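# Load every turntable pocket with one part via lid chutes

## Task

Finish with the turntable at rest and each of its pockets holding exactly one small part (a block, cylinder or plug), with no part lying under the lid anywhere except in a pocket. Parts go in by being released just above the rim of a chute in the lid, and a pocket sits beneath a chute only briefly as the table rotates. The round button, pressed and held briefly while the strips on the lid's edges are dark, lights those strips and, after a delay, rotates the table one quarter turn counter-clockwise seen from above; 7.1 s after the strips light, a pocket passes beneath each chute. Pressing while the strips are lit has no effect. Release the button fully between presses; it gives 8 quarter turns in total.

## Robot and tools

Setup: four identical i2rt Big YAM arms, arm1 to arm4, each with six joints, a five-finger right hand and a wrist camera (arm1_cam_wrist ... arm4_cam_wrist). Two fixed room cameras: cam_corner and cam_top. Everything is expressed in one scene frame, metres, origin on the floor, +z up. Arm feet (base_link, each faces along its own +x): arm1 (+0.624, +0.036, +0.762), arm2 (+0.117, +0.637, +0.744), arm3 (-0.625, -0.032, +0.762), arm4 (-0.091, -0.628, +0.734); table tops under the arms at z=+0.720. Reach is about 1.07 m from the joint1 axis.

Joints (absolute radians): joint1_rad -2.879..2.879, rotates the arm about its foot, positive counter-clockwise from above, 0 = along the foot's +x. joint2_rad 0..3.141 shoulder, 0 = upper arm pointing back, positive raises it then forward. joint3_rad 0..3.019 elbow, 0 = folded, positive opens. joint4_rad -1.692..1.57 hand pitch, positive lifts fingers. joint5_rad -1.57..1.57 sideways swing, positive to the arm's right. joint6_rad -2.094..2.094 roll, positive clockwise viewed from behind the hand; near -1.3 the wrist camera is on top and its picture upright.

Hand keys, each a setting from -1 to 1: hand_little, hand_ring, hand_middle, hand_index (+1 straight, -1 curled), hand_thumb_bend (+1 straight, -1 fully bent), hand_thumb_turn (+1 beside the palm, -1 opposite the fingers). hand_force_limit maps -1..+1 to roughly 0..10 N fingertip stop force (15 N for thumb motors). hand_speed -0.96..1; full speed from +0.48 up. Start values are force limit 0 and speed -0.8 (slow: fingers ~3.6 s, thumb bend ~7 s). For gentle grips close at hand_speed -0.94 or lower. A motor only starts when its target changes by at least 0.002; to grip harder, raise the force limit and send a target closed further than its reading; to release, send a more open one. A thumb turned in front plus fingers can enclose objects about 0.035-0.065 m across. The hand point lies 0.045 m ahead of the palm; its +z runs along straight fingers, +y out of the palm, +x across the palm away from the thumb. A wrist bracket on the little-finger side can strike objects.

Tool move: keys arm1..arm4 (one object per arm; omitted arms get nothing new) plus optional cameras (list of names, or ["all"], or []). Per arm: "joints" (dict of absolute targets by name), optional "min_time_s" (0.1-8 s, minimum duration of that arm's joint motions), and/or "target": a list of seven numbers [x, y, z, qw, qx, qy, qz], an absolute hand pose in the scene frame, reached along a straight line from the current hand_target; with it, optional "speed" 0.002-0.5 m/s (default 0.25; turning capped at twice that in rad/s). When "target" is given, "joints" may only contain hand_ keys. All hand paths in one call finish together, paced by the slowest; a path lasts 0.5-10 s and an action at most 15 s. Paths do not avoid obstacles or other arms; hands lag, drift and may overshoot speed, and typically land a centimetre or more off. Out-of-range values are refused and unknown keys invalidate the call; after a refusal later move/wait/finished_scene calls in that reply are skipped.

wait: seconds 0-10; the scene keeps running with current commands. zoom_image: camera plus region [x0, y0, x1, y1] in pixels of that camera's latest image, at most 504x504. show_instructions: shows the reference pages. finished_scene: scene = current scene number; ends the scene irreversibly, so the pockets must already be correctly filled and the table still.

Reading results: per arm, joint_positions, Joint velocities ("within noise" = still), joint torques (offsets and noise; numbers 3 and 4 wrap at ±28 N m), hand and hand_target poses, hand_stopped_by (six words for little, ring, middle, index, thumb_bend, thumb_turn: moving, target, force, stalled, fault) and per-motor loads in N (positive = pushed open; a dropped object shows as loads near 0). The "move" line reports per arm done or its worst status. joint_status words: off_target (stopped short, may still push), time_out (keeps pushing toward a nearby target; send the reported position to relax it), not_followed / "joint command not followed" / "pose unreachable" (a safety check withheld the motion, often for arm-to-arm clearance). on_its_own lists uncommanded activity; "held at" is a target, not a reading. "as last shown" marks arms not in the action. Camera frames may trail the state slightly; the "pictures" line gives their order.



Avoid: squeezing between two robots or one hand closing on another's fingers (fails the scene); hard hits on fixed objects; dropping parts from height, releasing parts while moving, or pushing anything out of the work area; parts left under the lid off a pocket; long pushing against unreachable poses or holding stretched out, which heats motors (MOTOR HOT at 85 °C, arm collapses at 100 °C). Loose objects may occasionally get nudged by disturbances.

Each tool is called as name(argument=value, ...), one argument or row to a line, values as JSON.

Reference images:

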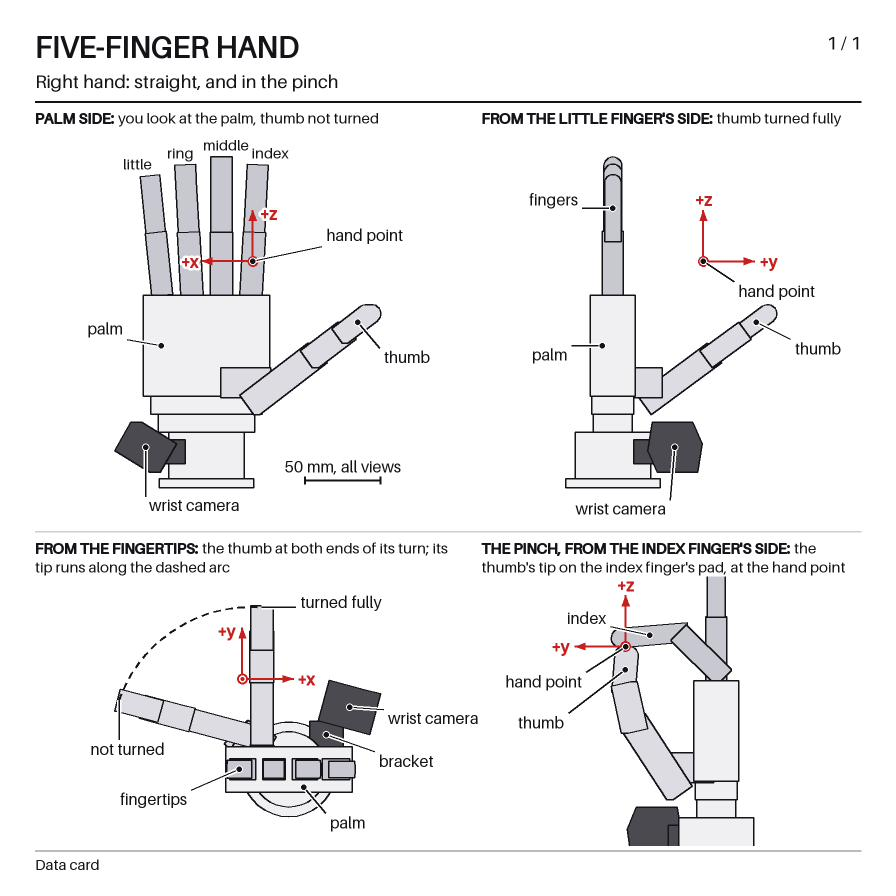

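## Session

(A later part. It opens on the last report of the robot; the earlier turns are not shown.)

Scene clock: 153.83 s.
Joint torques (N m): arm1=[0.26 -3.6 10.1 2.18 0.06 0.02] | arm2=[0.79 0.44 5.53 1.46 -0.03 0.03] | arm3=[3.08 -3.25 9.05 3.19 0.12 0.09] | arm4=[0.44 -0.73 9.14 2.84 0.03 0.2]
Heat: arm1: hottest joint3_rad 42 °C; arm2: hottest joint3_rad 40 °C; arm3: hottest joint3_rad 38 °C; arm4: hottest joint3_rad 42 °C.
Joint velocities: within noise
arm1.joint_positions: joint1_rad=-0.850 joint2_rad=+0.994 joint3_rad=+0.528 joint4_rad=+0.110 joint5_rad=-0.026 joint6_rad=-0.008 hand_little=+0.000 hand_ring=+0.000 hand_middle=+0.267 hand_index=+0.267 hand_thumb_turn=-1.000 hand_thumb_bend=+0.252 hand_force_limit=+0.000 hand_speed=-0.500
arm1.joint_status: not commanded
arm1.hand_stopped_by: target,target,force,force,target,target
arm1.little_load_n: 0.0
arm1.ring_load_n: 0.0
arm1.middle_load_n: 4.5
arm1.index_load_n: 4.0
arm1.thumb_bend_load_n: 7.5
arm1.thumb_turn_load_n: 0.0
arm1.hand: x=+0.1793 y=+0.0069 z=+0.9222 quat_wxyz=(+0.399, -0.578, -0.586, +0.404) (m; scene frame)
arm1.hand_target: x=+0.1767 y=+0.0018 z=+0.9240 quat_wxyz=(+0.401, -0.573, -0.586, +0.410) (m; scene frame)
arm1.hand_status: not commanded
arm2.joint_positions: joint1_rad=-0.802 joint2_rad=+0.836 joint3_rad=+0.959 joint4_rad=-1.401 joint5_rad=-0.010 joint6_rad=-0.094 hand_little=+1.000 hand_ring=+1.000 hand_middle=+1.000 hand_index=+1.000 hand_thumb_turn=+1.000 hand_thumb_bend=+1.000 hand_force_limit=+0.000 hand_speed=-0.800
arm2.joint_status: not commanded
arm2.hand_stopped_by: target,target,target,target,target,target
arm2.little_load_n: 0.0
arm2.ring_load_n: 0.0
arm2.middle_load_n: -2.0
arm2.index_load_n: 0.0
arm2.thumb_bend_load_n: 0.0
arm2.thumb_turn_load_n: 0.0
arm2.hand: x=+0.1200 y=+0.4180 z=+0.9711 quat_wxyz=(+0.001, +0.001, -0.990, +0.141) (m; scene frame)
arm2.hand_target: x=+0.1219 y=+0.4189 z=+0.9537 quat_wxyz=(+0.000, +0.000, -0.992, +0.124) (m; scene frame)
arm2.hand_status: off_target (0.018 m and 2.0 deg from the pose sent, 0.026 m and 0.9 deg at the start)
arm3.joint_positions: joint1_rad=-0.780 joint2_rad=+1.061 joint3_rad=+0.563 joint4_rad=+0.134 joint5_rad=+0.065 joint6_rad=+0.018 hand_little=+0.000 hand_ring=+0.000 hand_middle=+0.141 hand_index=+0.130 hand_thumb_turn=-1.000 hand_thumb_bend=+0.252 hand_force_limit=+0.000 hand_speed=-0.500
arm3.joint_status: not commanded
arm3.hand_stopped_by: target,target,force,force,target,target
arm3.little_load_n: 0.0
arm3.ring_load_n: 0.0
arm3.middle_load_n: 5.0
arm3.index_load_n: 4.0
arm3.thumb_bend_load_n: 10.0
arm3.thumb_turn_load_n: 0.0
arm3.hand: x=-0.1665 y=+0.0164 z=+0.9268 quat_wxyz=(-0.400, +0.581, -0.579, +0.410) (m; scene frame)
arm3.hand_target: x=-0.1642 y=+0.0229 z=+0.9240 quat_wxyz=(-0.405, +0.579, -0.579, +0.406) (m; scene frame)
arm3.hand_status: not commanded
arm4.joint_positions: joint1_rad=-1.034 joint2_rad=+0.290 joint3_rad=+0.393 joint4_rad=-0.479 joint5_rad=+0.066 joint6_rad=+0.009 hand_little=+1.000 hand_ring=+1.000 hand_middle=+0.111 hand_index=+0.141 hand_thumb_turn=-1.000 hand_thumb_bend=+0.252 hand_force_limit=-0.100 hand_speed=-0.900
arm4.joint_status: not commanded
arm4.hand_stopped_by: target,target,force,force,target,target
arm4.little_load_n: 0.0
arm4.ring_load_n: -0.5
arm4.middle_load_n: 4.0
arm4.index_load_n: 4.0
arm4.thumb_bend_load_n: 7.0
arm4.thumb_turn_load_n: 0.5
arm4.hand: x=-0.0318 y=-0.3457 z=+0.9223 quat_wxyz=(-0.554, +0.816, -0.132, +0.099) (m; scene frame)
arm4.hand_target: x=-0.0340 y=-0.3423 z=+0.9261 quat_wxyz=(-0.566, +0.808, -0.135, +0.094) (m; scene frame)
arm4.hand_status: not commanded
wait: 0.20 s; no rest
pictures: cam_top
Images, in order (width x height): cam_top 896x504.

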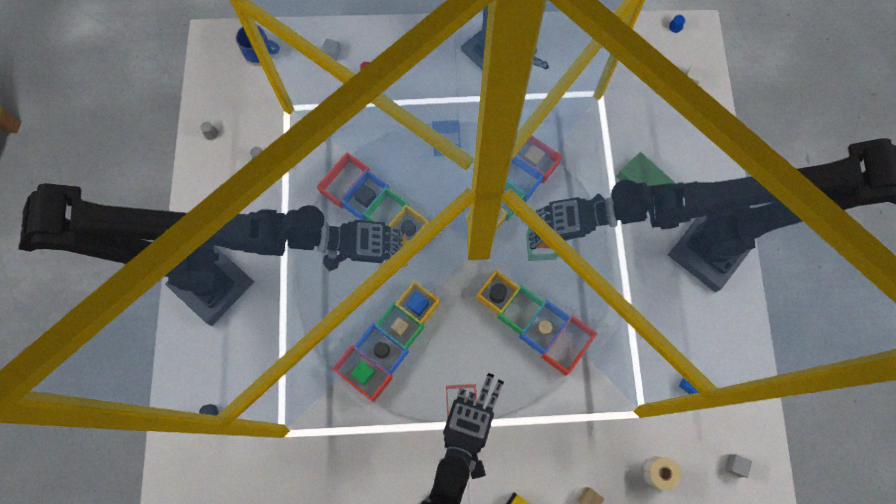

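move(
  arm2={"target":[0.122,0.418,1.005,0,0,-0.992,0.124],"speed":0.1},
)

wait(
  seconds=2.9,
)

wait(
  seconds=0.3,
  cameras=["cam_top"],
)

wait(
  seconds=0.3,
  cameras=["cam_top"],
)

Scene clock: 155.27 s.
Joint torques (N m): arm1=[0.38 -3.49 10.07 2.21 0.06 0.04] | arm2=[1.26 -0.26 11.85 0.16 -0.02 0.04] | arm3=[3.08 -3.08 9.02 3.23 0.1 0.1] | arm4=[0.44 -0.73 9.14 2.85 0.03 0.2]
Heat: arm1: hottest joint3_rad 42 °C; arm2: hottest joint3_rad 40 °C; arm3: hottest joint3_rad 38 °C; arm4: hottest joint3_rad 41 °C.
move: arm2 off_target
Joint velocities: within noise
arm1, arm3, arm4: as last shown
arm1.little_load_n: -0.5
arm1.index_load_n: 4.5
arm1.thumb_turn_load_n: 0.5
arm2.joint_positions: joint1_rad=-0.802 joint2_rad=+0.862 joint3_rad=+1.022 joint4_rad=-1.497 joint5_rad=-0.010 joint6_rad=-0.093 hand_little=+1.000 hand_ring=+1.000 hand_middle=+1.000 hand_index=+1.000 hand_thumb_turn=+1.000 hand_thumb_bend=+1.000 hand_force_limit=+0.000 hand_speed=-0.800
arm2.joint_status: not commanded
arm2.hand_stopped_by: target,target,target,target,target,target
arm2.little_load_n: 0.0
arm2.ring_load_n: 0.0
arm2.middle_load_n: 0.0
arm2.index_load_n: 0.0
arm2.thumb_bend_load_n: 0.0
arm2.thumb_turn_load_n: 0.0
arm2.hand: x=+0.1207 y=+0.4276 z=+0.9895 quat_wxyz=(-0.001, +0.000, -0.994, +0.111) (m; scene frame)
arm2.hand_target: x=+0.1220 y=+0.4184 z=+1.0046 quat_wxyz=(+0.000, +0.000, -0.992, +0.124) (m; scene frame)
arm2.hand_status: off_target (0.018 m and 1.5 deg from the pose sent, 0.034 m and 2.0 deg at the start)
arm3.middle_load_n: 4.5
arm3.thumb_bend_load_n: 10.5
arm3.thumb_turn_load_n: 0.5
arm4.ring_load_n: 0.0
arm4.thumb_bend_load_n: 7.5
pictures: none

Scene clock: 158.17 s.
Joint torques (N m): arm1=[0.44 -3.55 10.07 2.13 0.05 0.04] | arm2=[1.44 -0.44 11.81 0.14 -0.05 0.05] | arm3=[3.08 -3.14 9.06 3.19 0.12 0.12] | arm4=[0.44 -0.73 9.16 2.84 0.03 0.2]
Heat: arm1: hottest joint3_rad 42 °C; arm2: hottest joint3_rad 41 °C; arm3: hottest joint3_rad 38 °C; arm4: hottest joint3_rad 41 °C.
Joint velocities: within noise
arm1.joint_positions: joint1_rad=-0.850 joint2_rad=+0.994 joint3_rad=+0.528 joint4_rad=+0.110 joint5_rad=-0.026 joint6_rad=-0.008 hand_little=+0.000 hand_ring=+0.000 hand_middle=+0.267 hand_index=+0.267 hand_thumb_turn=-1.000 hand_thumb_bend=+0.252 hand_force_limit=+0.000 hand_speed=-0.500
arm1.joint_status: not commanded
arm1.hand_stopped_by: target,target,force,force,target,target
arm1.little_load_n: 0.0
arm1.ring_load_n: 0.0
arm1.middle_load_n: 5.0
arm1.index_load_n: 4.0
arm1.thumb_bend_load_n: 7.5
arm1.thumb_turn_load_n: 0.0
arm1.hand: x=+0.1793 y=+0.0069 z=+0.9222 quat_wxyz=(+0.399, -0.578, -0.586, +0.404) (m; scene frame)
arm1.hand_target: x=+0.1767 y=+0.0018 z=+0.9240 quat_wxyz=(+0.401, -0.573, -0.586, +0.410) (m; scene frame)
arm1.hand_status: not commanded
arm2.joint_positions: joint1_rad=-0.802 joint2_rad=+0.862 joint3_rad=+1.022 joint4_rad=-1.497 joint5_rad=-0.010 joint6_rad=-0.093 hand_little=+1.000 hand_ring=+1.000 hand_middle=+1.000 hand_index=+1.000 hand_thumb_turn=+1.000 hand_thumb_bend=+1.000 hand_force_limit=+0.000 hand_speed=-0.800
arm2.joint_status: not commanded
arm2.hand_stopped_by: target,target,target,target,target,target
arm2.little_load_n: 0.0
arm2.ring_load_n: 0.0
arm2.middle_load_n: 0.0
arm2.index_load_n: 0.0
arm2.thumb_bend_load_n: 0.0
arm2.thumb_turn_load_n: 0.0
arm2.hand: x=+0.1207 y=+0.4276 z=+0.9895 quat_wxyz=(-0.001, +0.000, -0.994, +0.111) (m; scene frame)
arm2.hand_target: x=+0.1220 y=+0.4184 z=+1.0046 quat_wxyz=(+0.000, +0.000, -0.992, +0.124) (m; scene frame)
arm2.hand_status: off_target (0.018 m and 1.5 deg from the pose sent, 0.034 m and 2.0 deg at the start)
arm3.joint_positions: joint1_rad=-0.780 joint2_rad=+1.061 joint3_rad=+0.563 joint4_rad=+0.134 joint5_rad=+0.065 joint6_rad=+0.018 hand_little=+0.000 hand_ring=+0.000 hand_middle=+0.141 hand_index=+0.130 hand_thumb_turn=-1.000 hand_thumb_bend=+0.252 hand_force_limit=+0.000 hand_speed=-0.500
arm3.joint_status: not commanded
arm3.hand_stopped_by: target,target,force,force,target,target
arm3.little_load_n: 0.0
arm3.ring_load_n: 0.0
arm3.middle_load_n: 4.5
arm3.index_load_n: 4.0
arm3.thumb_bend_load_n: 10.0
arm3.thumb_turn_load_n: 0.5
arm3.hand: x=-0.1665 y=+0.0164 z=+0.9268 quat_wxyz=(-0.400, +0.581, -0.579, +0.410) (m; scene frame)
arm3.hand_target: x=-0.1642 y=+0.0229 z=+0.9240 quat_wxyz=(-0.405, +0.579, -0.579, +0.406) (m; scene frame)
arm3.hand_status: not commanded
arm4.joint_positions: joint1_rad=-1.034 joint2_rad=+0.290 joint3_rad=+0.393 joint4_rad=-0.479 joint5_rad=+0.066 joint6_rad=+0.009 hand_little=+1.000 hand_ring=+1.000 hand_middle=+0.111 hand_index=+0.141 hand_thumb_turn=-1.000 hand_thumb_bend=+0.252 hand_force_limit=-0.100 hand_speed=-0.900
arm4.joint_status: not commanded
arm4.hand_stopped_by: target,target,force,force,target,target
arm4.little_load_n: 0.0
arm4.ring_load_n: 0.0
arm4.middle_load_n: 4.0
arm4.index_load_n: 4.0
arm4.thumb_bend_load_n: 7.0
arm4.thumb_turn_load_n: 0.5
arm4.hand: x=-0.0318 y=-0.3457 z=+0.9223 quat_wxyz=(-0.554, +0.816, -0.132, +0.099) (m; scene frame)
arm4.hand_target: x=-0.0340 y=-0.3423 z=+0.9261 quat_wxyz=(-0.566, +0.808, -0.135, +0.094) (m; scene frame)
arm4.hand_status: not commanded
wait: 2.90 s; at rest by 0.27 s
pictures: none

Scene clock: 158.47 s.
Joint torques (N m): arm1=[0.32 -3.37 10.07 2.25 0.06 0.04] | arm2=[1.32 -0.21 11.79 0.16 -0.03 0.05] | arm3=[3.08 -3.31 9.1 3.22 0.12 0.11] | arm4=[0.44 -0.67 9.16 2.84 0.04 0.2]
Heat: arm1: hottest joint3_rad 42 °C; arm2: hottest joint3_rad 41 °C; arm3: hottest joint3_rad 38 °C; arm4: hottest joint3_rad 41 °C.
Joint velocities: within noise
arm1.joint_positions: joint1_rad=-0.850 joint2_rad=+0.994 joint3_rad=+0.528 joint4_rad=+0.110 joint5_rad=-0.026 joint6_rad=-0.008 hand_little=+0.000 hand_ring=+0.000 hand_middle=+0.267 hand_index=+0.267 hand_thumb_turn=-1.000 hand_thumb_bend=+0.252 hand_force_limit=+0.000 hand_speed=-0.500
arm1.joint_status: not commanded
arm1.hand_stopped_by: target,target,force,force,target,target
arm1.little_load_n: 0.0
arm1.ring_load_n: 0.0
arm1.middle_load_n: 5.0
arm1.index_load_n: 4.0
arm1.thumb_bend_load_n: 7.5
arm1.thumb_turn_load_n: 0.5
arm1.hand: x=+0.1793 y=+0.0069 z=+0.9222 quat_wxyz=(+0.399, -0.578, -0.586, +0.404) (m; scene frame)
arm1.hand_target: x=+0.1767 y=+0.0018 z=+0.9240 quat_wxyz=(+0.401, -0.573, -0.586, +0.410) (m; scene frame)
arm1.hand_status: not commanded
arm2.joint_positions: joint1_rad=-0.802 joint2_rad=+0.862 joint3_rad=+1.022 joint4_rad=-1.497 joint5_rad=-0.010 joint6_rad=-0.093 hand_little=+1.000 hand_ring=+1.000 hand_middle=+1.000 hand_index=+1.000 hand_thumb_turn=+1.000 hand_thumb_bend=+1.000 hand_force_limit=+0.000 hand_speed=-0.800
arm2.joint_status: not commanded
arm2.hand_stopped_by: target,target,target,target,target,target
arm2.little_load_n: 0.0
arm2.ring_load_n: 0.0
arm2.middle_load_n: 0.0
arm2.index_load_n: 0.0
arm2.thumb_bend_load_n: 0.0
arm2.thumb_turn_load_n: 0.0
arm2.hand: x=+0.1207 y=+0.4276 z=+0.9895 quat_wxyz=(-0.001, +0.000, -0.994, +0.111) (m; scene frame)
arm2.hand_target: x=+0.1220 y=+0.4184 z=+1.0046 quat_wxyz=(+0.000, +0.000, -0.992, +0.124) (m; scene frame)
arm2.hand_status: off_target (0.018 m and 1.5 deg from the pose sent, 0.034 m and 2.0 deg at the start)
arm3.joint_positions: joint1_rad=-0.780 joint2_rad=+1.061 joint3_rad=+0.563 joint4_rad=+0.134 joint5_rad=+0.065 joint6_rad=+0.018 hand_little=+0.000 hand_ring=+0.000 hand_middle=+0.141 hand_index=+0.130 hand_thumb_turn=-1.000 hand_thumb_bend=+0.252 hand_force_limit=+0.000 hand_speed=-0.500
arm3.joint_status: not commanded
arm3.hand_stopped_by: target,target,force,force,target,target
arm3.little_load_n: 0.0
arm3.ring_load_n: 0.0
arm3.middle_load_n: 4.5
arm3.index_load_n: 3.5
arm3.thumb_bend_load_n: 10.0
arm3.thumb_turn_load_n: 0.5
arm3.hand: x=-0.1665 y=+0.0164 z=+0.9268 quat_wxyz=(-0.400, +0.581, -0.579, +0.410) (m; scene frame)
arm3.hand_target: x=-0.1642 y=+0.0229 z=+0.9240 quat_wxyz=(-0.405, +0.579, -0.579, +0.406) (m; scene frame)
arm3.hand_status: not commanded
arm4.joint_positions: joint1_rad=-1.034 joint2_rad=+0.290 joint3_rad=+0.393 joint4_rad=-0.479 joint5_rad=+0.066 joint6_rad=+0.009 hand_little=+1.000 hand_ring=+1.000 hand_middle=+0.111 hand_index=+0.141 hand_thumb_turn=-1.000 hand_thumb_bend=+0.252 hand_force_limit=-0.100 hand_speed=-0.900
arm4.joint_status: not commanded
arm4.hand_stopped_by: target,target,force,force,target,target
arm4.little_load_n: 0.0
arm4.ring_load_n: 0.0
arm4.middle_load_n: 4.0
arm4.index_load_n: 4.0
arm4.thumb_bend_load_n: 7.0
arm4.thumb_turn_load_n: 0.5
arm4.hand: x=-0.0318 y=-0.3457 z=+0.9223 quat_wxyz=(-0.554, +0.816, -0.132, +0.099) (m; scene frame)
arm4.hand_target: x=-0.0340 y=-0.3423 z=+0.9261 quat_wxyz=(-0.566, +0.808, -0.135, +0.094) (m; scene frame)
arm4.hand_status: not commanded
wait: 0.30 s; at rest by 0.27 s
pictures: cam_top
Images, in order (width x height): cam_top 896x504.

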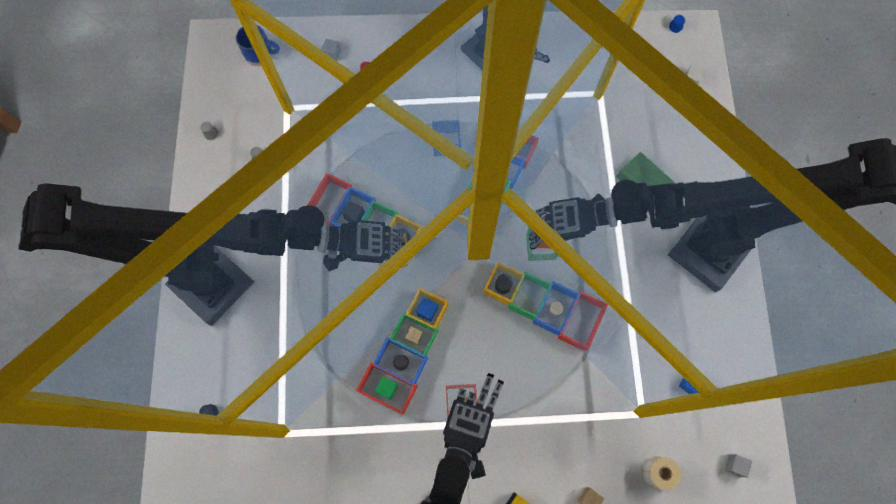

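Scene clock: 158.77 s.
Joint torques (N m): arm1=[0.56 -3.43 10.06 2.13 0.06 0.05] | arm2=[1.14 -0.21 11.79 0.16 -0.03 0.05] | arm3=[3.08 -3.31 9.01 3.18 0.14 0.11] | arm4=[0.44 -0.67 9.14 2.84 0.03 0.2]
Heat: arm1: hottest joint3_rad 42 °C; arm2: hottest joint3_rad 41 °C; arm3: hottest joint3_rad 38 °C; arm4: hottest joint3_rad 41 °C.
Joint velocities: within noise
arm1.joint_positions: joint1_rad=-0.850 joint2_rad=+0.994 joint3_rad=+0.528 joint4_rad=+0.110 joint5_rad=-0.026 joint6_rad=-0.008 hand_little=+0.000 hand_ring=+0.000 hand_middle=+0.267 hand_index=+0.267 hand_thumb_turn=-1.000 hand_thumb_bend=+0.252 hand_force_limit=+0.000 hand_speed=-0.500
arm1.joint_status: not commanded
arm1.hand_stopped_by: target,target,force,force,target,target
arm1.little_load_n: 0.0
arm1.ring_load_n: 0.0
arm1.middle_load_n: 5.0
arm1.index_load_n: 4.0
arm1.thumb_bend_load_n: 8.0
arm1.thumb_turn_load_n: 0.0
arm1.hand: x=+0.1793 y=+0.0069 z=+0.9222 quat_wxyz=(+0.399, -0.578, -0.586, +0.404) (m; scene frame)
arm1.hand_target: x=+0.1767 y=+0.0018 z=+0.9240 quat_wxyz=(+0.401, -0.573, -0.586, +0.410) (m; scene frame)
arm1.hand_status: not commanded
arm2.joint_positions: joint1_rad=-0.802 joint2_rad=+0.862 joint3_rad=+1.022 joint4_rad=-1.497 joint5_rad=-0.010 joint6_rad=-0.093 hand_little=+1.000 hand_ring=+1.000 hand_middle=+1.000 hand_index=+1.000 hand_thumb_turn=+1.000 hand_thumb_bend=+1.000 hand_force_limit=+0.000 hand_speed=-0.800
arm2.joint_status: not commanded
arm2.hand_stopped_by: target,target,target,target,target,target
arm2.little_load_n: 0.0
arm2.ring_load_n: 0.0
arm2.middle_load_n: 0.0
arm2.index_load_n: 0.0
arm2.thumb_bend_load_n: 0.0
arm2.thumb_turn_load_n: 0.0
arm2.hand: x=+0.1207 y=+0.4276 z=+0.9895 quat_wxyz=(-0.001, +0.000, -0.994, +0.111) (m; scene frame)
arm2.hand_target: x=+0.1220 y=+0.4184 z=+1.0046 quat_wxyz=(+0.000, +0.000, -0.992, +0.124) (m; scene frame)
arm2.hand_status: off_target (0.018 m and 1.5 deg from the pose sent, 0.034 m and 2.0 deg at the start)
arm3.joint_positions: joint1_rad=-0.780 joint2_rad=+1.061 joint3_rad=+0.563 joint4_rad=+0.134 joint5_rad=+0.065 joint6_rad=+0.018 hand_little=+0.000 hand_ring=+0.000 hand_middle=+0.141 hand_index=+0.130 hand_thumb_turn=-1.000 hand_thumb_bend=+0.252 hand_force_limit=+0.000 hand_speed=-0.500
arm3.joint_status: not commanded
arm3.hand_stopped_by: target,target,force,force,target,target
arm3.little_load_n: 0.0
arm3.ring_load_n: 0.0
arm3.middle_load_n: 5.0
arm3.index_load_n: 4.0
arm3.thumb_bend_load_n: 10.5
arm3.thumb_turn_load_n: 0.5
arm3.hand: x=-0.1665 y=+0.0164 z=+0.9268 quat_wxyz=(-0.400, +0.581, -0.579, +0.410) (m; scene frame)
arm3.hand_target: x=-0.1642 y=+0.0229 z=+0.9240 quat_wxyz=(-0.405, +0.579, -0.579, +0.406) (m; scene frame)
arm3.hand_status: not commanded
arm4.joint_positions: joint1_rad=-1.034 joint2_rad=+0.290 joint3_rad=+0.393 joint4_rad=-0.479 joint5_rad=+0.066 joint6_rad=+0.009 hand_little=+1.000 hand_ring=+1.000 hand_middle=+0.111 hand_index=+0.141 hand_thumb_turn=-1.000 hand_thumb_bend=+0.252 hand_force_limit=-0.100 hand_speed=-0.900
arm4.joint_status: not commanded
arm4.hand_stopped_by: target,target,force,force,target,target
arm4.little_load_n: 0.0
arm4.ring_load_n: 0.0
arm4.middle_load_n: 4.0
arm4.index_load_n: 4.0
arm4.thumb_bend_load_n: 7.0
arm4.thumb_turn_load_n: 0.5
arm4.hand: x=-0.0318 y=-0.3457 z=+0.9223 quat_wxyz=(-0.554, +0.816, -0.132, +0.099) (m; scene frame)
arm4.hand_target: x=-0.0340 y=-0.3423 z=+0.9261 quat_wxyz=(-0.566, +0.808, -0.135, +0.094) (m; scene frame)
arm4.hand_status: not commanded
wait: 0.30 s; at rest by 0.27 s
pictures: cam_top
Images, in order (width x height): cam_top 896x504.

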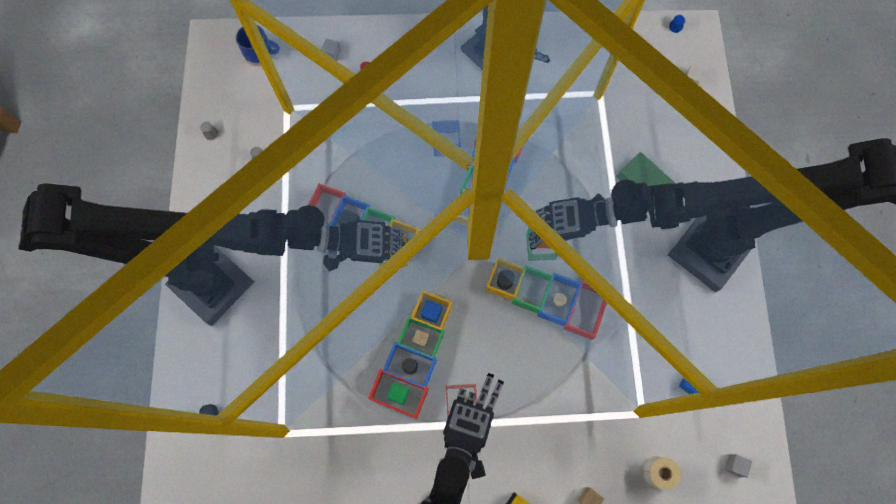

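wait(
  seconds=0.98,
)

move(
  arm1={"joints":{"hand_index":0.9,"hand_middle":0.9,"hand_thumb_bend":0.6,"hand_speed":1}},
  cameras=["cam_top","arm1_cam_wrist","cam_corner"],
)

wait(
  seconds=0.2,
  cameras=["cam_top","arm1_cam_wrist"],
)

Scene clock: 160.07 s.
Joint torques (N m): arm1=[0.38 -3.55 10.02 2.24 0.07 0.04] | arm2=[1.2 -0.15 11.82 0.23 -0.03 0.04] | arm3=[3.19 -3.49 9.06 3.14 0.12 0.11] | arm4=[0.44 -0.73 9.14 2.84 0.03 0.2]
Heat: arm1: hottest joint3_rad 42 °C; arm2: hottest joint3_rad 42 °C; arm3: hottest joint3_rad 38 °C; arm4: hottest joint3_rad 41 °C.
Joint velocities: within noise
arm1.joint_positions: joint1_rad=-0.850 joint2_rad=+0.994 joint3_rad=+0.528 joint4_rad=+0.110 joint5_rad=-0.026 joint6_rad=-0.008 hand_little=+0.000 hand_ring=+0.000 hand_middle=+0.267 hand_index=+0.267 hand_thumb_turn=-1.000 hand_thumb_bend=+0.252 hand_force_limit=+0.000 hand_speed=-0.500
arm1.joint_status: not commanded
arm1.hand_stopped_by: target,target,force,force,target,target
arm1.little_load_n: 0.0
arm1.ring_load_n: 0.0
arm1.middle_load_n: 5.0
arm1.index_load_n: 4.0
arm1.thumb_bend_load_n: 7.5
arm1.thumb_turn_load_n: 0.0
arm1.hand: x=+0.1793 y=+0.0069 z=+0.9222 quat_wxyz=(+0.399, -0.578, -0.586, +0.404) (m; scene frame)
arm1.hand_target: x=+0.1767 y=+0.0018 z=+0.9240 quat_wxyz=(+0.401, -0.573, -0.586, +0.410) (m; scene frame)
arm1.hand_status: not commanded
arm2.joint_positions: joint1_rad=-0.802 joint2_rad=+0.862 joint3_rad=+1.022 joint4_rad=-1.497 joint5_rad=-0.010 joint6_rad=-0.093 hand_little=+1.000 hand_ring=+1.000 hand_middle=+1.000 hand_index=+1.000 hand_thumb_turn=+1.000 hand_thumb_bend=+1.000 hand_force_limit=+0.000 hand_speed=-0.800
arm2.joint_status: not commanded
arm2.hand_stopped_by: target,target,target,target,target,target
arm2.little_load_n: 0.0
arm2.ring_load_n: 0.0
arm2.middle_load_n: 0.0
arm2.index_load_n: 0.0
arm2.thumb_bend_load_n: 0.0
arm2.thumb_turn_load_n: 0.0
arm2.hand: x=+0.1207 y=+0.4276 z=+0.9895 quat_wxyz=(-0.001, +0.000, -0.994, +0.111) (m; scene frame)
arm2.hand_target: x=+0.1220 y=+0.4184 z=+1.0046 quat_wxyz=(+0.000, +0.000, -0.992, +0.124) (m; scene frame)
arm2.hand_status: off_target (0.018 m and 1.5 deg from the pose sent, 0.034 m and 2.0 deg at the start)
arm3.joint_positions: joint1_rad=-0.780 joint2_rad=+1.061 joint3_rad=+0.563 joint4_rad=+0.134 joint5_rad=+0.065 joint6_rad=+0.018 hand_little=+0.000 hand_ring=+0.000 hand_middle=+0.141 hand_index=+0.130 hand_thumb_turn=-1.000 hand_thumb_bend=+0.252 hand_force_limit=+0.000 hand_speed=-0.500
arm3.joint_status: not commanded
arm3.hand_stopped_by: target,target,force,force,target,target
arm3.little_load_n: 0.0
arm3.ring_load_n: 0.0
arm3.middle_load_n: 5.0
arm3.index_load_n: 3.5
arm3.thumb_bend_load_n: 10.0
arm3.thumb_turn_load_n: 0.5
arm3.hand: x=-0.1665 y=+0.0164 z=+0.9268 quat_wxyz=(-0.400, +0.581, -0.579, +0.410) (m; scene frame)
arm3.hand_target: x=-0.1642 y=+0.0229 z=+0.9240 quat_wxyz=(-0.405, +0.579, -0.579, +0.406) (m; scene frame)
arm3.hand_status: not commanded
arm4.joint_positions: joint1_rad=-1.034 joint2_rad=+0.290 joint3_rad=+0.393 joint4_rad=-0.479 joint5_rad=+0.066 joint6_rad=+0.009 hand_little=+1.000 hand_ring=+1.000 hand_middle=+0.111 hand_index=+0.141 hand_thumb_turn=-1.000 hand_thumb_bend=+0.252 hand_force_limit=-0.100 hand_speed=-0.900
arm4.joint_status: not commanded
arm4.hand_stopped_by: target,target,force,force,target,target
arm4.little_load_n: 0.0
arm4.ring_load_n: 0.0
arm4.middle_load_n: 4.0
arm4.index_load_n: 4.0
arm4.thumb_bend_load_n: 7.0
arm4.thumb_turn_load_n: 0.5
arm4.hand: x=-0.0318 y=-0.3457 z=+0.9223 quat_wxyz=(-0.554, +0.816, -0.132, +0.099) (m; scene frame)
arm4.hand_target: x=-0.0340 y=-0.3423 z=+0.9261 quat_wxyz=(-0.566, +0.808, -0.135, +0.094) (m; scene frame)
arm4.hand_status: not commanded
wait: 1.00 s; at rest from the start
pictures: none

Scene clock: 160.73 s.
Joint torques (N m): arm1=[0.56 -3.14 10.07 1.31 0.02 0.02] | arm2=[1.32 -0.32 11.82 0.16 -0.01 0.04] | arm3=[3.08 -3.19 9.06 3.17 0.13 0.11] | arm4=[0.38 -0.73 9.14 2.84 0.03 0.2]
Heat: arm1: hottest joint3_rad 42 °C; arm2: hottest joint3_rad 42 °C; arm3: hottest joint3_rad 38 °C; arm4: hottest joint3_rad 41 °C.
move: arm1 done
Joint velocities: within noise
arm1.joint_positions: joint1_rad=-0.850 joint2_rad=+0.990 joint3_rad=+0.529 joint4_rad=+0.135 joint5_rad=-0.025 joint6_rad=-0.007 hand_little=+0.000 hand_ring=+0.000 hand_middle=+0.900 hand_index=+0.900 hand_thumb_turn=-1.000 hand_thumb_bend=+0.599 hand_force_limit=+0.000 hand_speed=+1.000
arm1.joint_status: all done
arm1.hand_stopped_by: target,target,target,target,target,target
arm1.little_load_n: 0.0
arm1.ring_load_n: 0.0
arm1.middle_load_n: 0.0
arm1.index_load_n: 0.0
arm1.thumb_bend_load_n: -1.5
arm1.thumb_turn_load_n: -0.5
arm1.hand: x=+0.1756 y=+0.0071 z=+0.9299 quat_wxyz=(+0.408, -0.572, -0.580, +0.412) (m; scene frame)
arm1.hand_target: x=+0.1768 y=+0.0018 z=+0.9240 quat_wxyz=(+0.401, -0.573, -0.586, +0.410) (m; scene frame)
arm1.hand_status: not commanded
arm2, arm3, arm4: as last shown
arm2.index_load_n: -0.5
arm3.middle_load_n: 4.5
arm3.index_load_n: 4.0
arm3.thumb_bend_load_n: 10.5
arm3.thumb_turn_load_n: 0.0
pictures: arm1_cam_wrist, cam_corner, cam_top
Images, in order (width x height): arm1_cam_wrist 616x616, cam_corner 896x504, cam_top 896x504.

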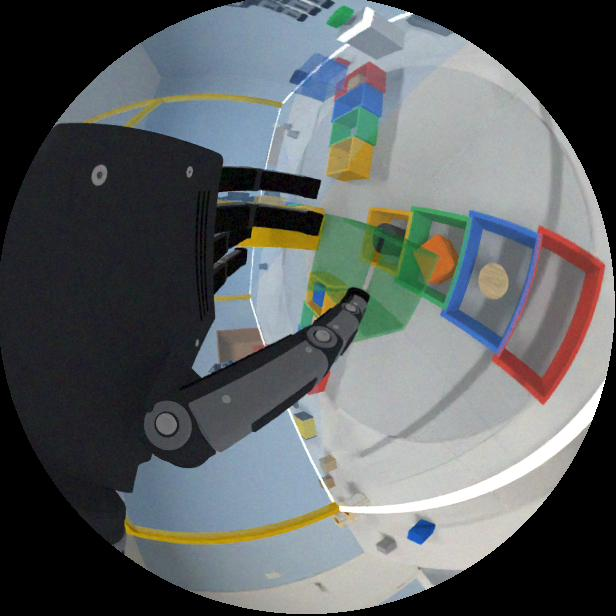

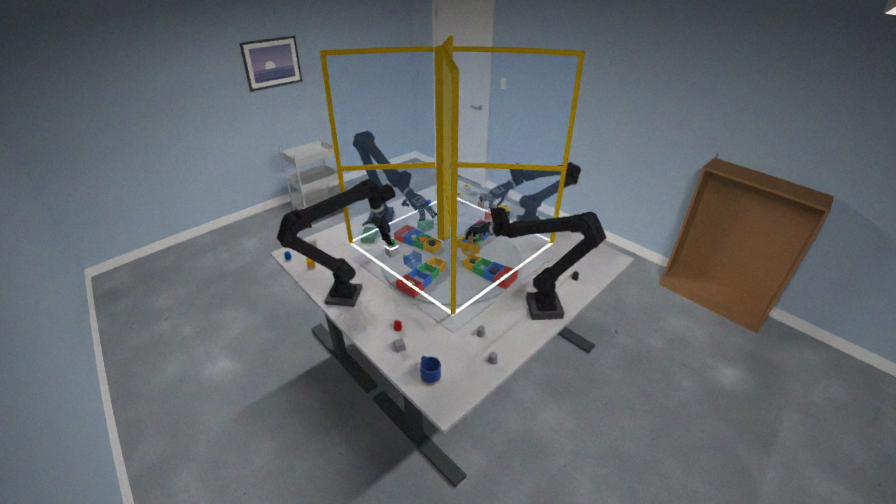

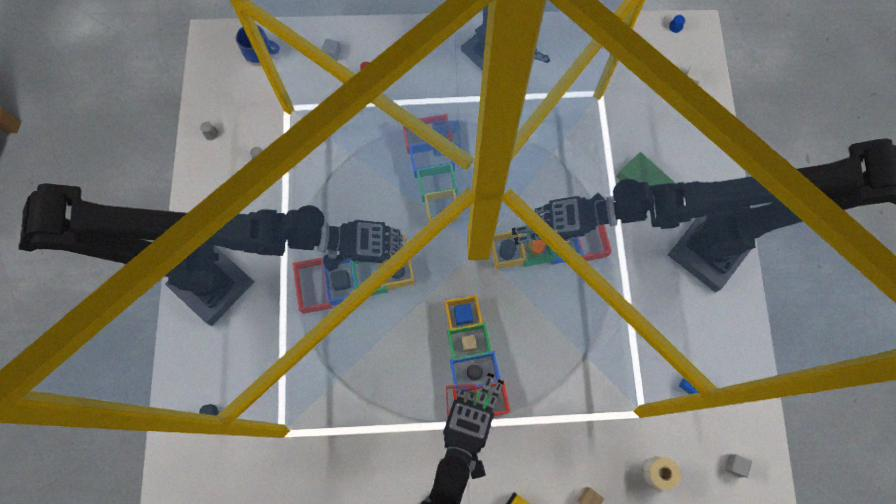

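Scene clock: 160.93 s.
Joint torques (N m): arm1=[0.21 -3.37 10.04 1.32 0 0.02] | arm2=[1.32 -0.15 11.82 0.2 -0.05 0.05] | arm3=[3.19 -3.19 9.05 3.25 0.11 0.11] | arm4=[0.44 -0.73 9.14 2.84 0.04 0.2]
Heat: arm1: hottest joint3_rad 42 °C; arm2: hottest joint3_rad 42 °C; arm3: hottest joint3_rad 38 °C; arm4: hottest joint3_rad 41 °C.
Joint velocities: within noise
arm1.joint_positions: joint1_rad=-0.850 joint2_rad=+0.990 joint3_rad=+0.529 joint4_rad=+0.135 joint5_rad=-0.025 joint6_rad=-0.007 hand_little=+0.000 hand_ring=+0.000 hand_middle=+0.900 hand_index=+0.900 hand_thumb_turn=-1.000 hand_thumb_bend=+0.599 hand_force_limit=+0.000 hand_speed=+1.000
arm1.joint_status: all done
arm1.hand_stopped_by: target,target,target,target,target,target
arm1.little_load_n: 0.0
arm1.ring_load_n: 0.0
arm1.middle_load_n: 0.0
arm1.index_load_n: 0.0
arm1.thumb_bend_load_n: -1.5
arm1.thumb_turn_load_n: -0.5
arm1.hand: x=+0.1756 y=+0.0071 z=+0.9299 quat_wxyz=(+0.408, -0.572, -0.580, +0.412) (m; scene frame)
arm1.hand_target: x=+0.1768 y=+0.0018 z=+0.9240 quat_wxyz=(+0.401, -0.573, -0.586, +0.410) (m; scene frame)
arm1.hand_status: not commanded
arm2.joint_positions: joint1_rad=-0.802 joint2_rad=+0.862 joint3_rad=+1.022 joint4_rad=-1.497 joint5_rad=-0.010 joint6_rad=-0.093 hand_little=+1.000 hand_ring=+1.000 hand_middle=+1.000 hand_index=+1.000 hand_thumb_turn=+1.000 hand_thumb_bend=+1.000 hand_force_limit=+0.000 hand_speed=-0.800
arm2.joint_status: not commanded
arm2.hand_stopped_by: target,target,target,target,target,target
arm2.little_load_n: 0.0
arm2.ring_load_n: 0.0
arm2.middle_load_n: 0.0
arm2.index_load_n: 0.0
arm2.thumb_bend_load_n: 0.0
arm2.thumb_turn_load_n: 0.0
arm2.hand: x=+0.1207 y=+0.4276 z=+0.9895 quat_wxyz=(-0.001, +0.000, -0.994, +0.111) (m; scene frame)
arm2.hand_target: x=+0.1220 y=+0.4184 z=+1.0046 quat_wxyz=(+0.000, +0.000, -0.992, +0.124) (m; scene frame)
arm2.hand_status: not commanded
arm3.joint_positions: joint1_rad=-0.780 joint2_rad=+1.061 joint3_rad=+0.563 joint4_rad=+0.134 joint5_rad=+0.065 joint6_rad=+0.018 hand_little=+0.000 hand_ring=+0.000 hand_middle=+0.141 hand_index=+0.130 hand_thumb_turn=-1.000 hand_thumb_bend=+0.252 hand_force_limit=+0.000 hand_speed=-0.500
arm3.joint_status: not commanded
arm3.hand_stopped_by: target,target,force,force,target,target
arm3.little_load_n: 0.0
arm3.ring_load_n: 0.0
arm3.middle_load_n: 4.5
arm3.index_load_n: 4.0
arm3.thumb_bend_load_n: 10.5
arm3.thumb_turn_load_n: 0.0
arm3.hand: x=-0.1665 y=+0.0164 z=+0.9268 quat_wxyz=(-0.400, +0.581, -0.579, +0.410) (m; scene frame)
arm3.hand_target: x=-0.1642 y=+0.0229 z=+0.9240 quat_wxyz=(-0.405, +0.579, -0.579, +0.406) (m; scene frame)
arm3.hand_status: not commanded
arm4.joint_positions: joint1_rad=-1.034 joint2_rad=+0.290 joint3_rad=+0.393 joint4_rad=-0.479 joint5_rad=+0.066 joint6_rad=+0.009 hand_little=+1.000 hand_ring=+1.000 hand_middle=+0.111 hand_index=+0.141 hand_thumb_turn=-1.000 hand_thumb_bend=+0.252 hand_force_limit=-0.100 hand_speed=-0.900
arm4.joint_status: not commanded
arm4.hand_stopped_by: target,target,force,force,target,target
arm4.little_load_n: 0.0
arm4.ring_load_n: 0.0
arm4.middle_load_n: 4.0
arm4.index_load_n: 4.0
arm4.thumb_bend_load_n: 7.0
arm4.thumb_turn_load_n: 0.5
arm4.hand: x=-0.0318 y=-0.3457 z=+0.9223 quat_wxyz=(-0.554, +0.816, -0.132, +0.099) (m; scene frame)
arm4.hand_target: x=-0.0340 y=-0.3423 z=+0.9261 quat_wxyz=(-0.566, +0.808, -0.135, +0.094) (m; scene frame)
arm4.hand_status: not commanded
wait: 0.20 s; no rest
pictures: arm1_cam_wrist, cam_top
Images, in order (width x height): arm1_cam_wrist 616x616, cam_top 896x504.

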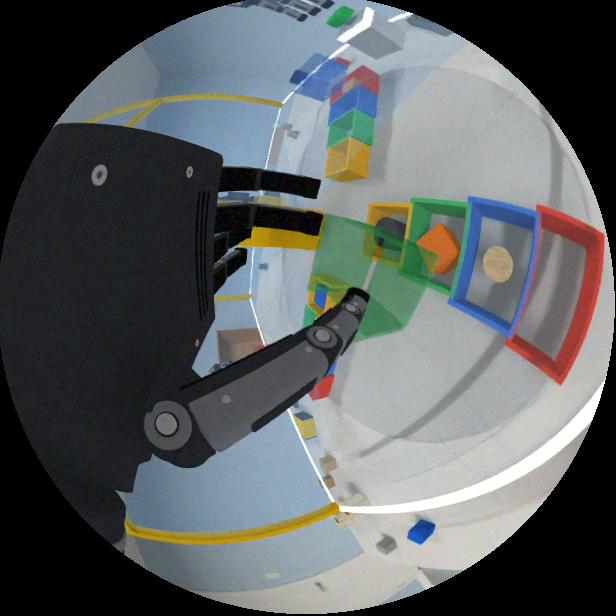

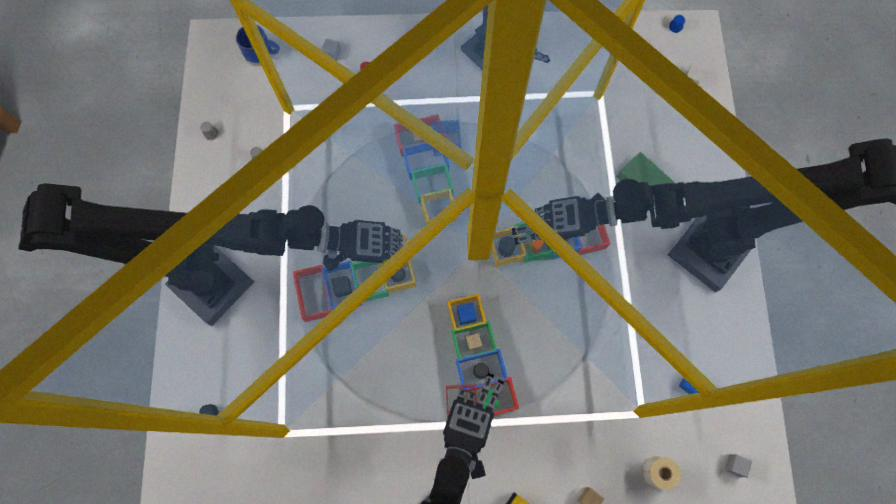

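move(
  arm1={"target":[0.25,0.005,1.10,0.4056,-0.5793,-0.5793,0.4056],"speed":0.25,"joints":{"hand_thumb_bend":0.25,"hand_index":0.6,"hand_middle":0.6,"hand_ring":1,"hand_little":1,"hand_speed":0}},
  cameras=["cam_top"],
)

move(
  arm1={"joints":{"joint2_rad":0.617,"joint3_rad":1.397,"joint4_rad":-1.15,"joint5_rad":0,"joint6_rad":0},"min_time_s":2},
  cameras=["cam_top"],
)

Scene clock: 164.00 s.
Joint torques (N m): arm1=[0.32 -0.67 15.56 1.24 0.09 0.08] | arm2=[1.14 -0.15 11.85 0.18 -0.04 0.05] | arm3=[3.08 -3.25 9.03 3.18 0.11 0.08] | arm4=[0.44 -0.67 9.14 2.85 0.03 0.2]
Heat: arm1: hottest joint3_rad 43 °C; arm2: hottest joint3_rad 43 °C; arm3: hottest joint3_rad 38 °C; arm4: hottest joint3_rad 41 °C.
move: arm1 off_target
Joint velocities: within noise
arm1.joint_positions: joint1_rad=-0.850 joint2_rad=+0.650 joint3_rad=+0.795 joint4_rad=-0.523 joint5_rad=-0.007 joint6_rad=-0.006 hand_little=+1.000 hand_ring=+1.000 hand_middle=+0.600 hand_index=+0.600 hand_thumb_turn=-1.000 hand_thumb_bend=+0.250 hand_force_limit=+0.000 hand_speed=+0.000
arm1.joint_status: all done
arm1.hand_stopped_by: target,target,target,target,target,target
arm1.little_load_n: -0.5
arm1.ring_load_n: 0.0
arm1.middle_load_n: 0.0
arm1.index_load_n: 0.0
arm1.thumb_bend_load_n: 0.0
arm1.thumb_turn_load_n: 0.0
arm1.hand: x=+0.2554 y=+0.0089 z=+1.0730 quat_wxyz=(+0.398, -0.587, -0.586, +0.392) (m; scene frame)
arm1.hand_target: x=+0.2510 y=+0.0052 z=+1.0996 quat_wxyz=(+0.406, -0.579, -0.579, +0.406) (m; scene frame)
arm1.hand_status: off_target (0.028 m and 2.1 deg from the pose sent, 0.186 m and 1.2 deg at the start)
arm2, arm3, arm4: as last shown
arm3.thumb_bend_load_n: 10.0
arm3.thumb_turn_load_n: 0.5
arm4.middle_load_n: 4.5
pictures: cam_top
Images, in order (width x height): cam_top 896x504.

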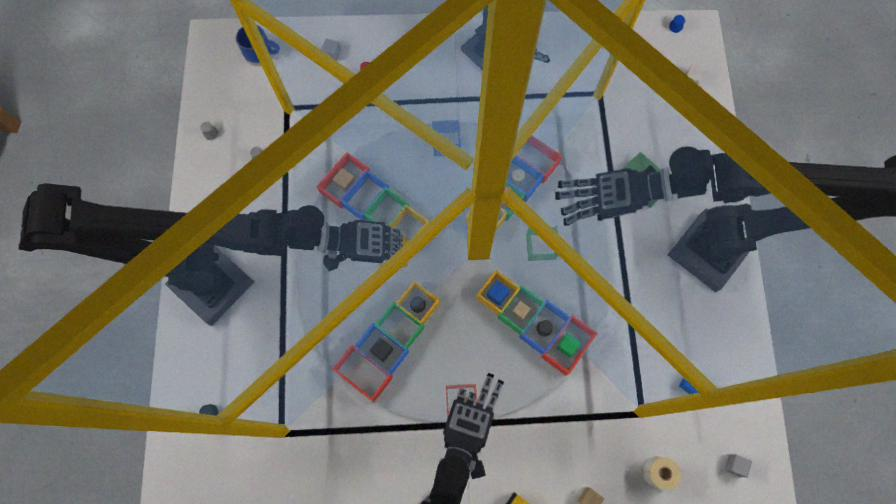

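Scene clock: 166.60 s.
Joint torques (N m): arm1=[0.09 1.2 12.59 1.21 0.08 0.07] | arm2=[1.32 -0.26 11.84 0.18 -0.04 0.03] | arm3=[3.14 -3.43 9.01 3.18 0.12 0.11] | arm4=[0.44 -0.73 9.14 2.85 0.03 0.2]
Heat: arm1: hottest joint3_rad 43 °C; arm2: hottest joint3_rad 43 °C; arm3: hottest joint3_rad 38 °C; arm4: hottest joint3_rad 41 °C.
move: arm1 done
Joint velocities: within noise
arm1.joint_positions: joint1_rad=-0.850 joint2_rad=+0.620 joint3_rad=+1.356 joint4_rad=-1.142 joint5_rad=-0.002 joint6_rad=-0.006 hand_little=+1.000 hand_ring=+1.000 hand_middle=+0.600 hand_index=+0.600 hand_thumb_turn=-1.000 hand_thumb_bend=+0.250 hand_force_limit=+0.000 hand_speed=+0.000
arm1.joint_status: all done
arm1.hand_stopped_by: target,target,target,target,target,target
arm1.little_load_n: 0.0
arm1.ring_load_n: 0.0
arm1.middle_load_n: 0.0
arm1.index_load_n: 0.0
arm1.thumb_bend_load_n: 0.0
arm1.thumb_turn_load_n: 0.0
arm1.hand: x=+0.3616 y=+0.0078 z=+1.2609 quat_wxyz=(+0.391, -0.593, -0.590, +0.383) (m; scene frame)
arm1.hand_target: x=+0.3681 y=+0.0053 z=+1.2805 quat_wxyz=(+0.399, -0.585, -0.584, +0.396) (m; scene frame)
arm1.hand_status: not commanded
arm2, arm3, arm4: as last shown
arm3.thumb_bend_load_n: 10.5
arm3.thumb_turn_load_n: 0.0
arm4.middle_load_n: 4.0
arm4.index_load_n: 4.5
arm4.thumb_turn_load_n: 1.0
pictures: cam_top
Images, in order (width x height): cam_top 896x504.

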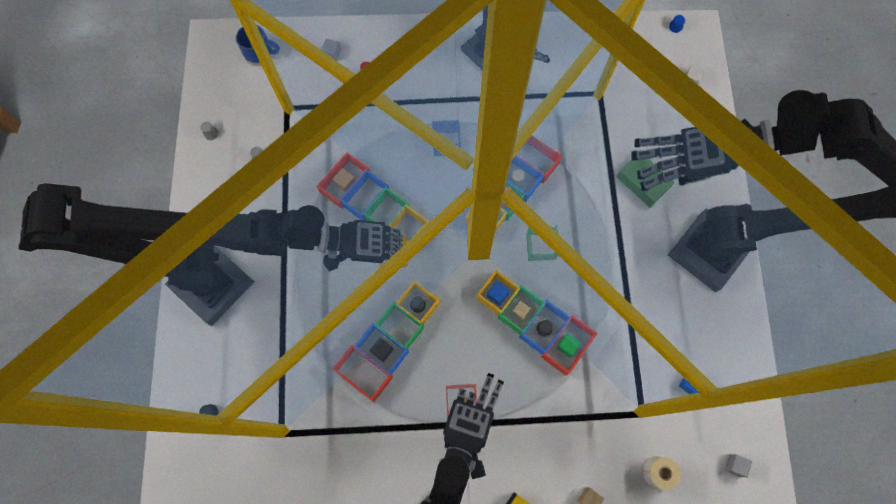

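zoom_image(
  camera="cam_top",
  region=[420, 360, 510, 450],
)

zoom_image(
  camera="cam_top",
  region=[340, 190, 430, 280],
)

zoom_image(
  camera="arm4_cam_wrist",
  region=[260, 220, 460, 380],
)

zoom_image(
  camera="arm3_cam_wrist",
  region=[270, 220, 470, 380],
)

zoom_image(
  camera="cam_corner",
  region=[450, 210, 510, 270],
)

Scaled by 5.600 from the camera's 896x504 image, which has a finer 1280x720 frame.

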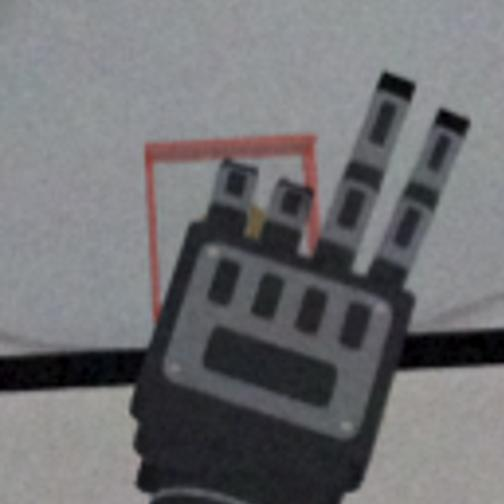

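Scaled by 5.600 from the camera's 896x504 image, which has a finer 1280x720 frame.

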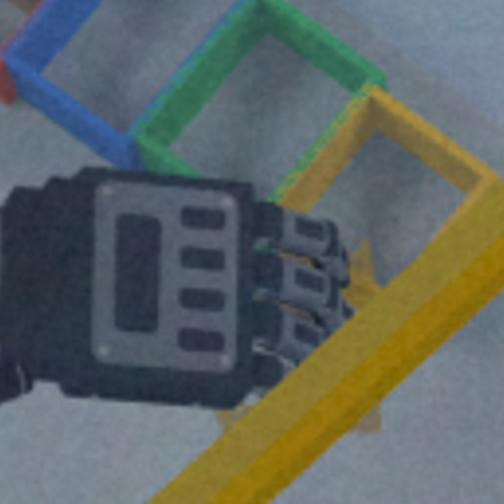

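This scene's latest camera images include none from arm4_cam_wrist. They are from: cam_top. arm4_cam_wrist's image comes with the result of a call that names it in "cameras".

This scene's latest camera images include none from arm3_cam_wrist. They are from: cam_top. arm3_cam_wrist's image comes with the result of a call that names it in "cameras".

This scene's latest camera images include none from cam_corner. They are from: cam_top. cam_corner's image comes with the result of a call that names it in "cameras".


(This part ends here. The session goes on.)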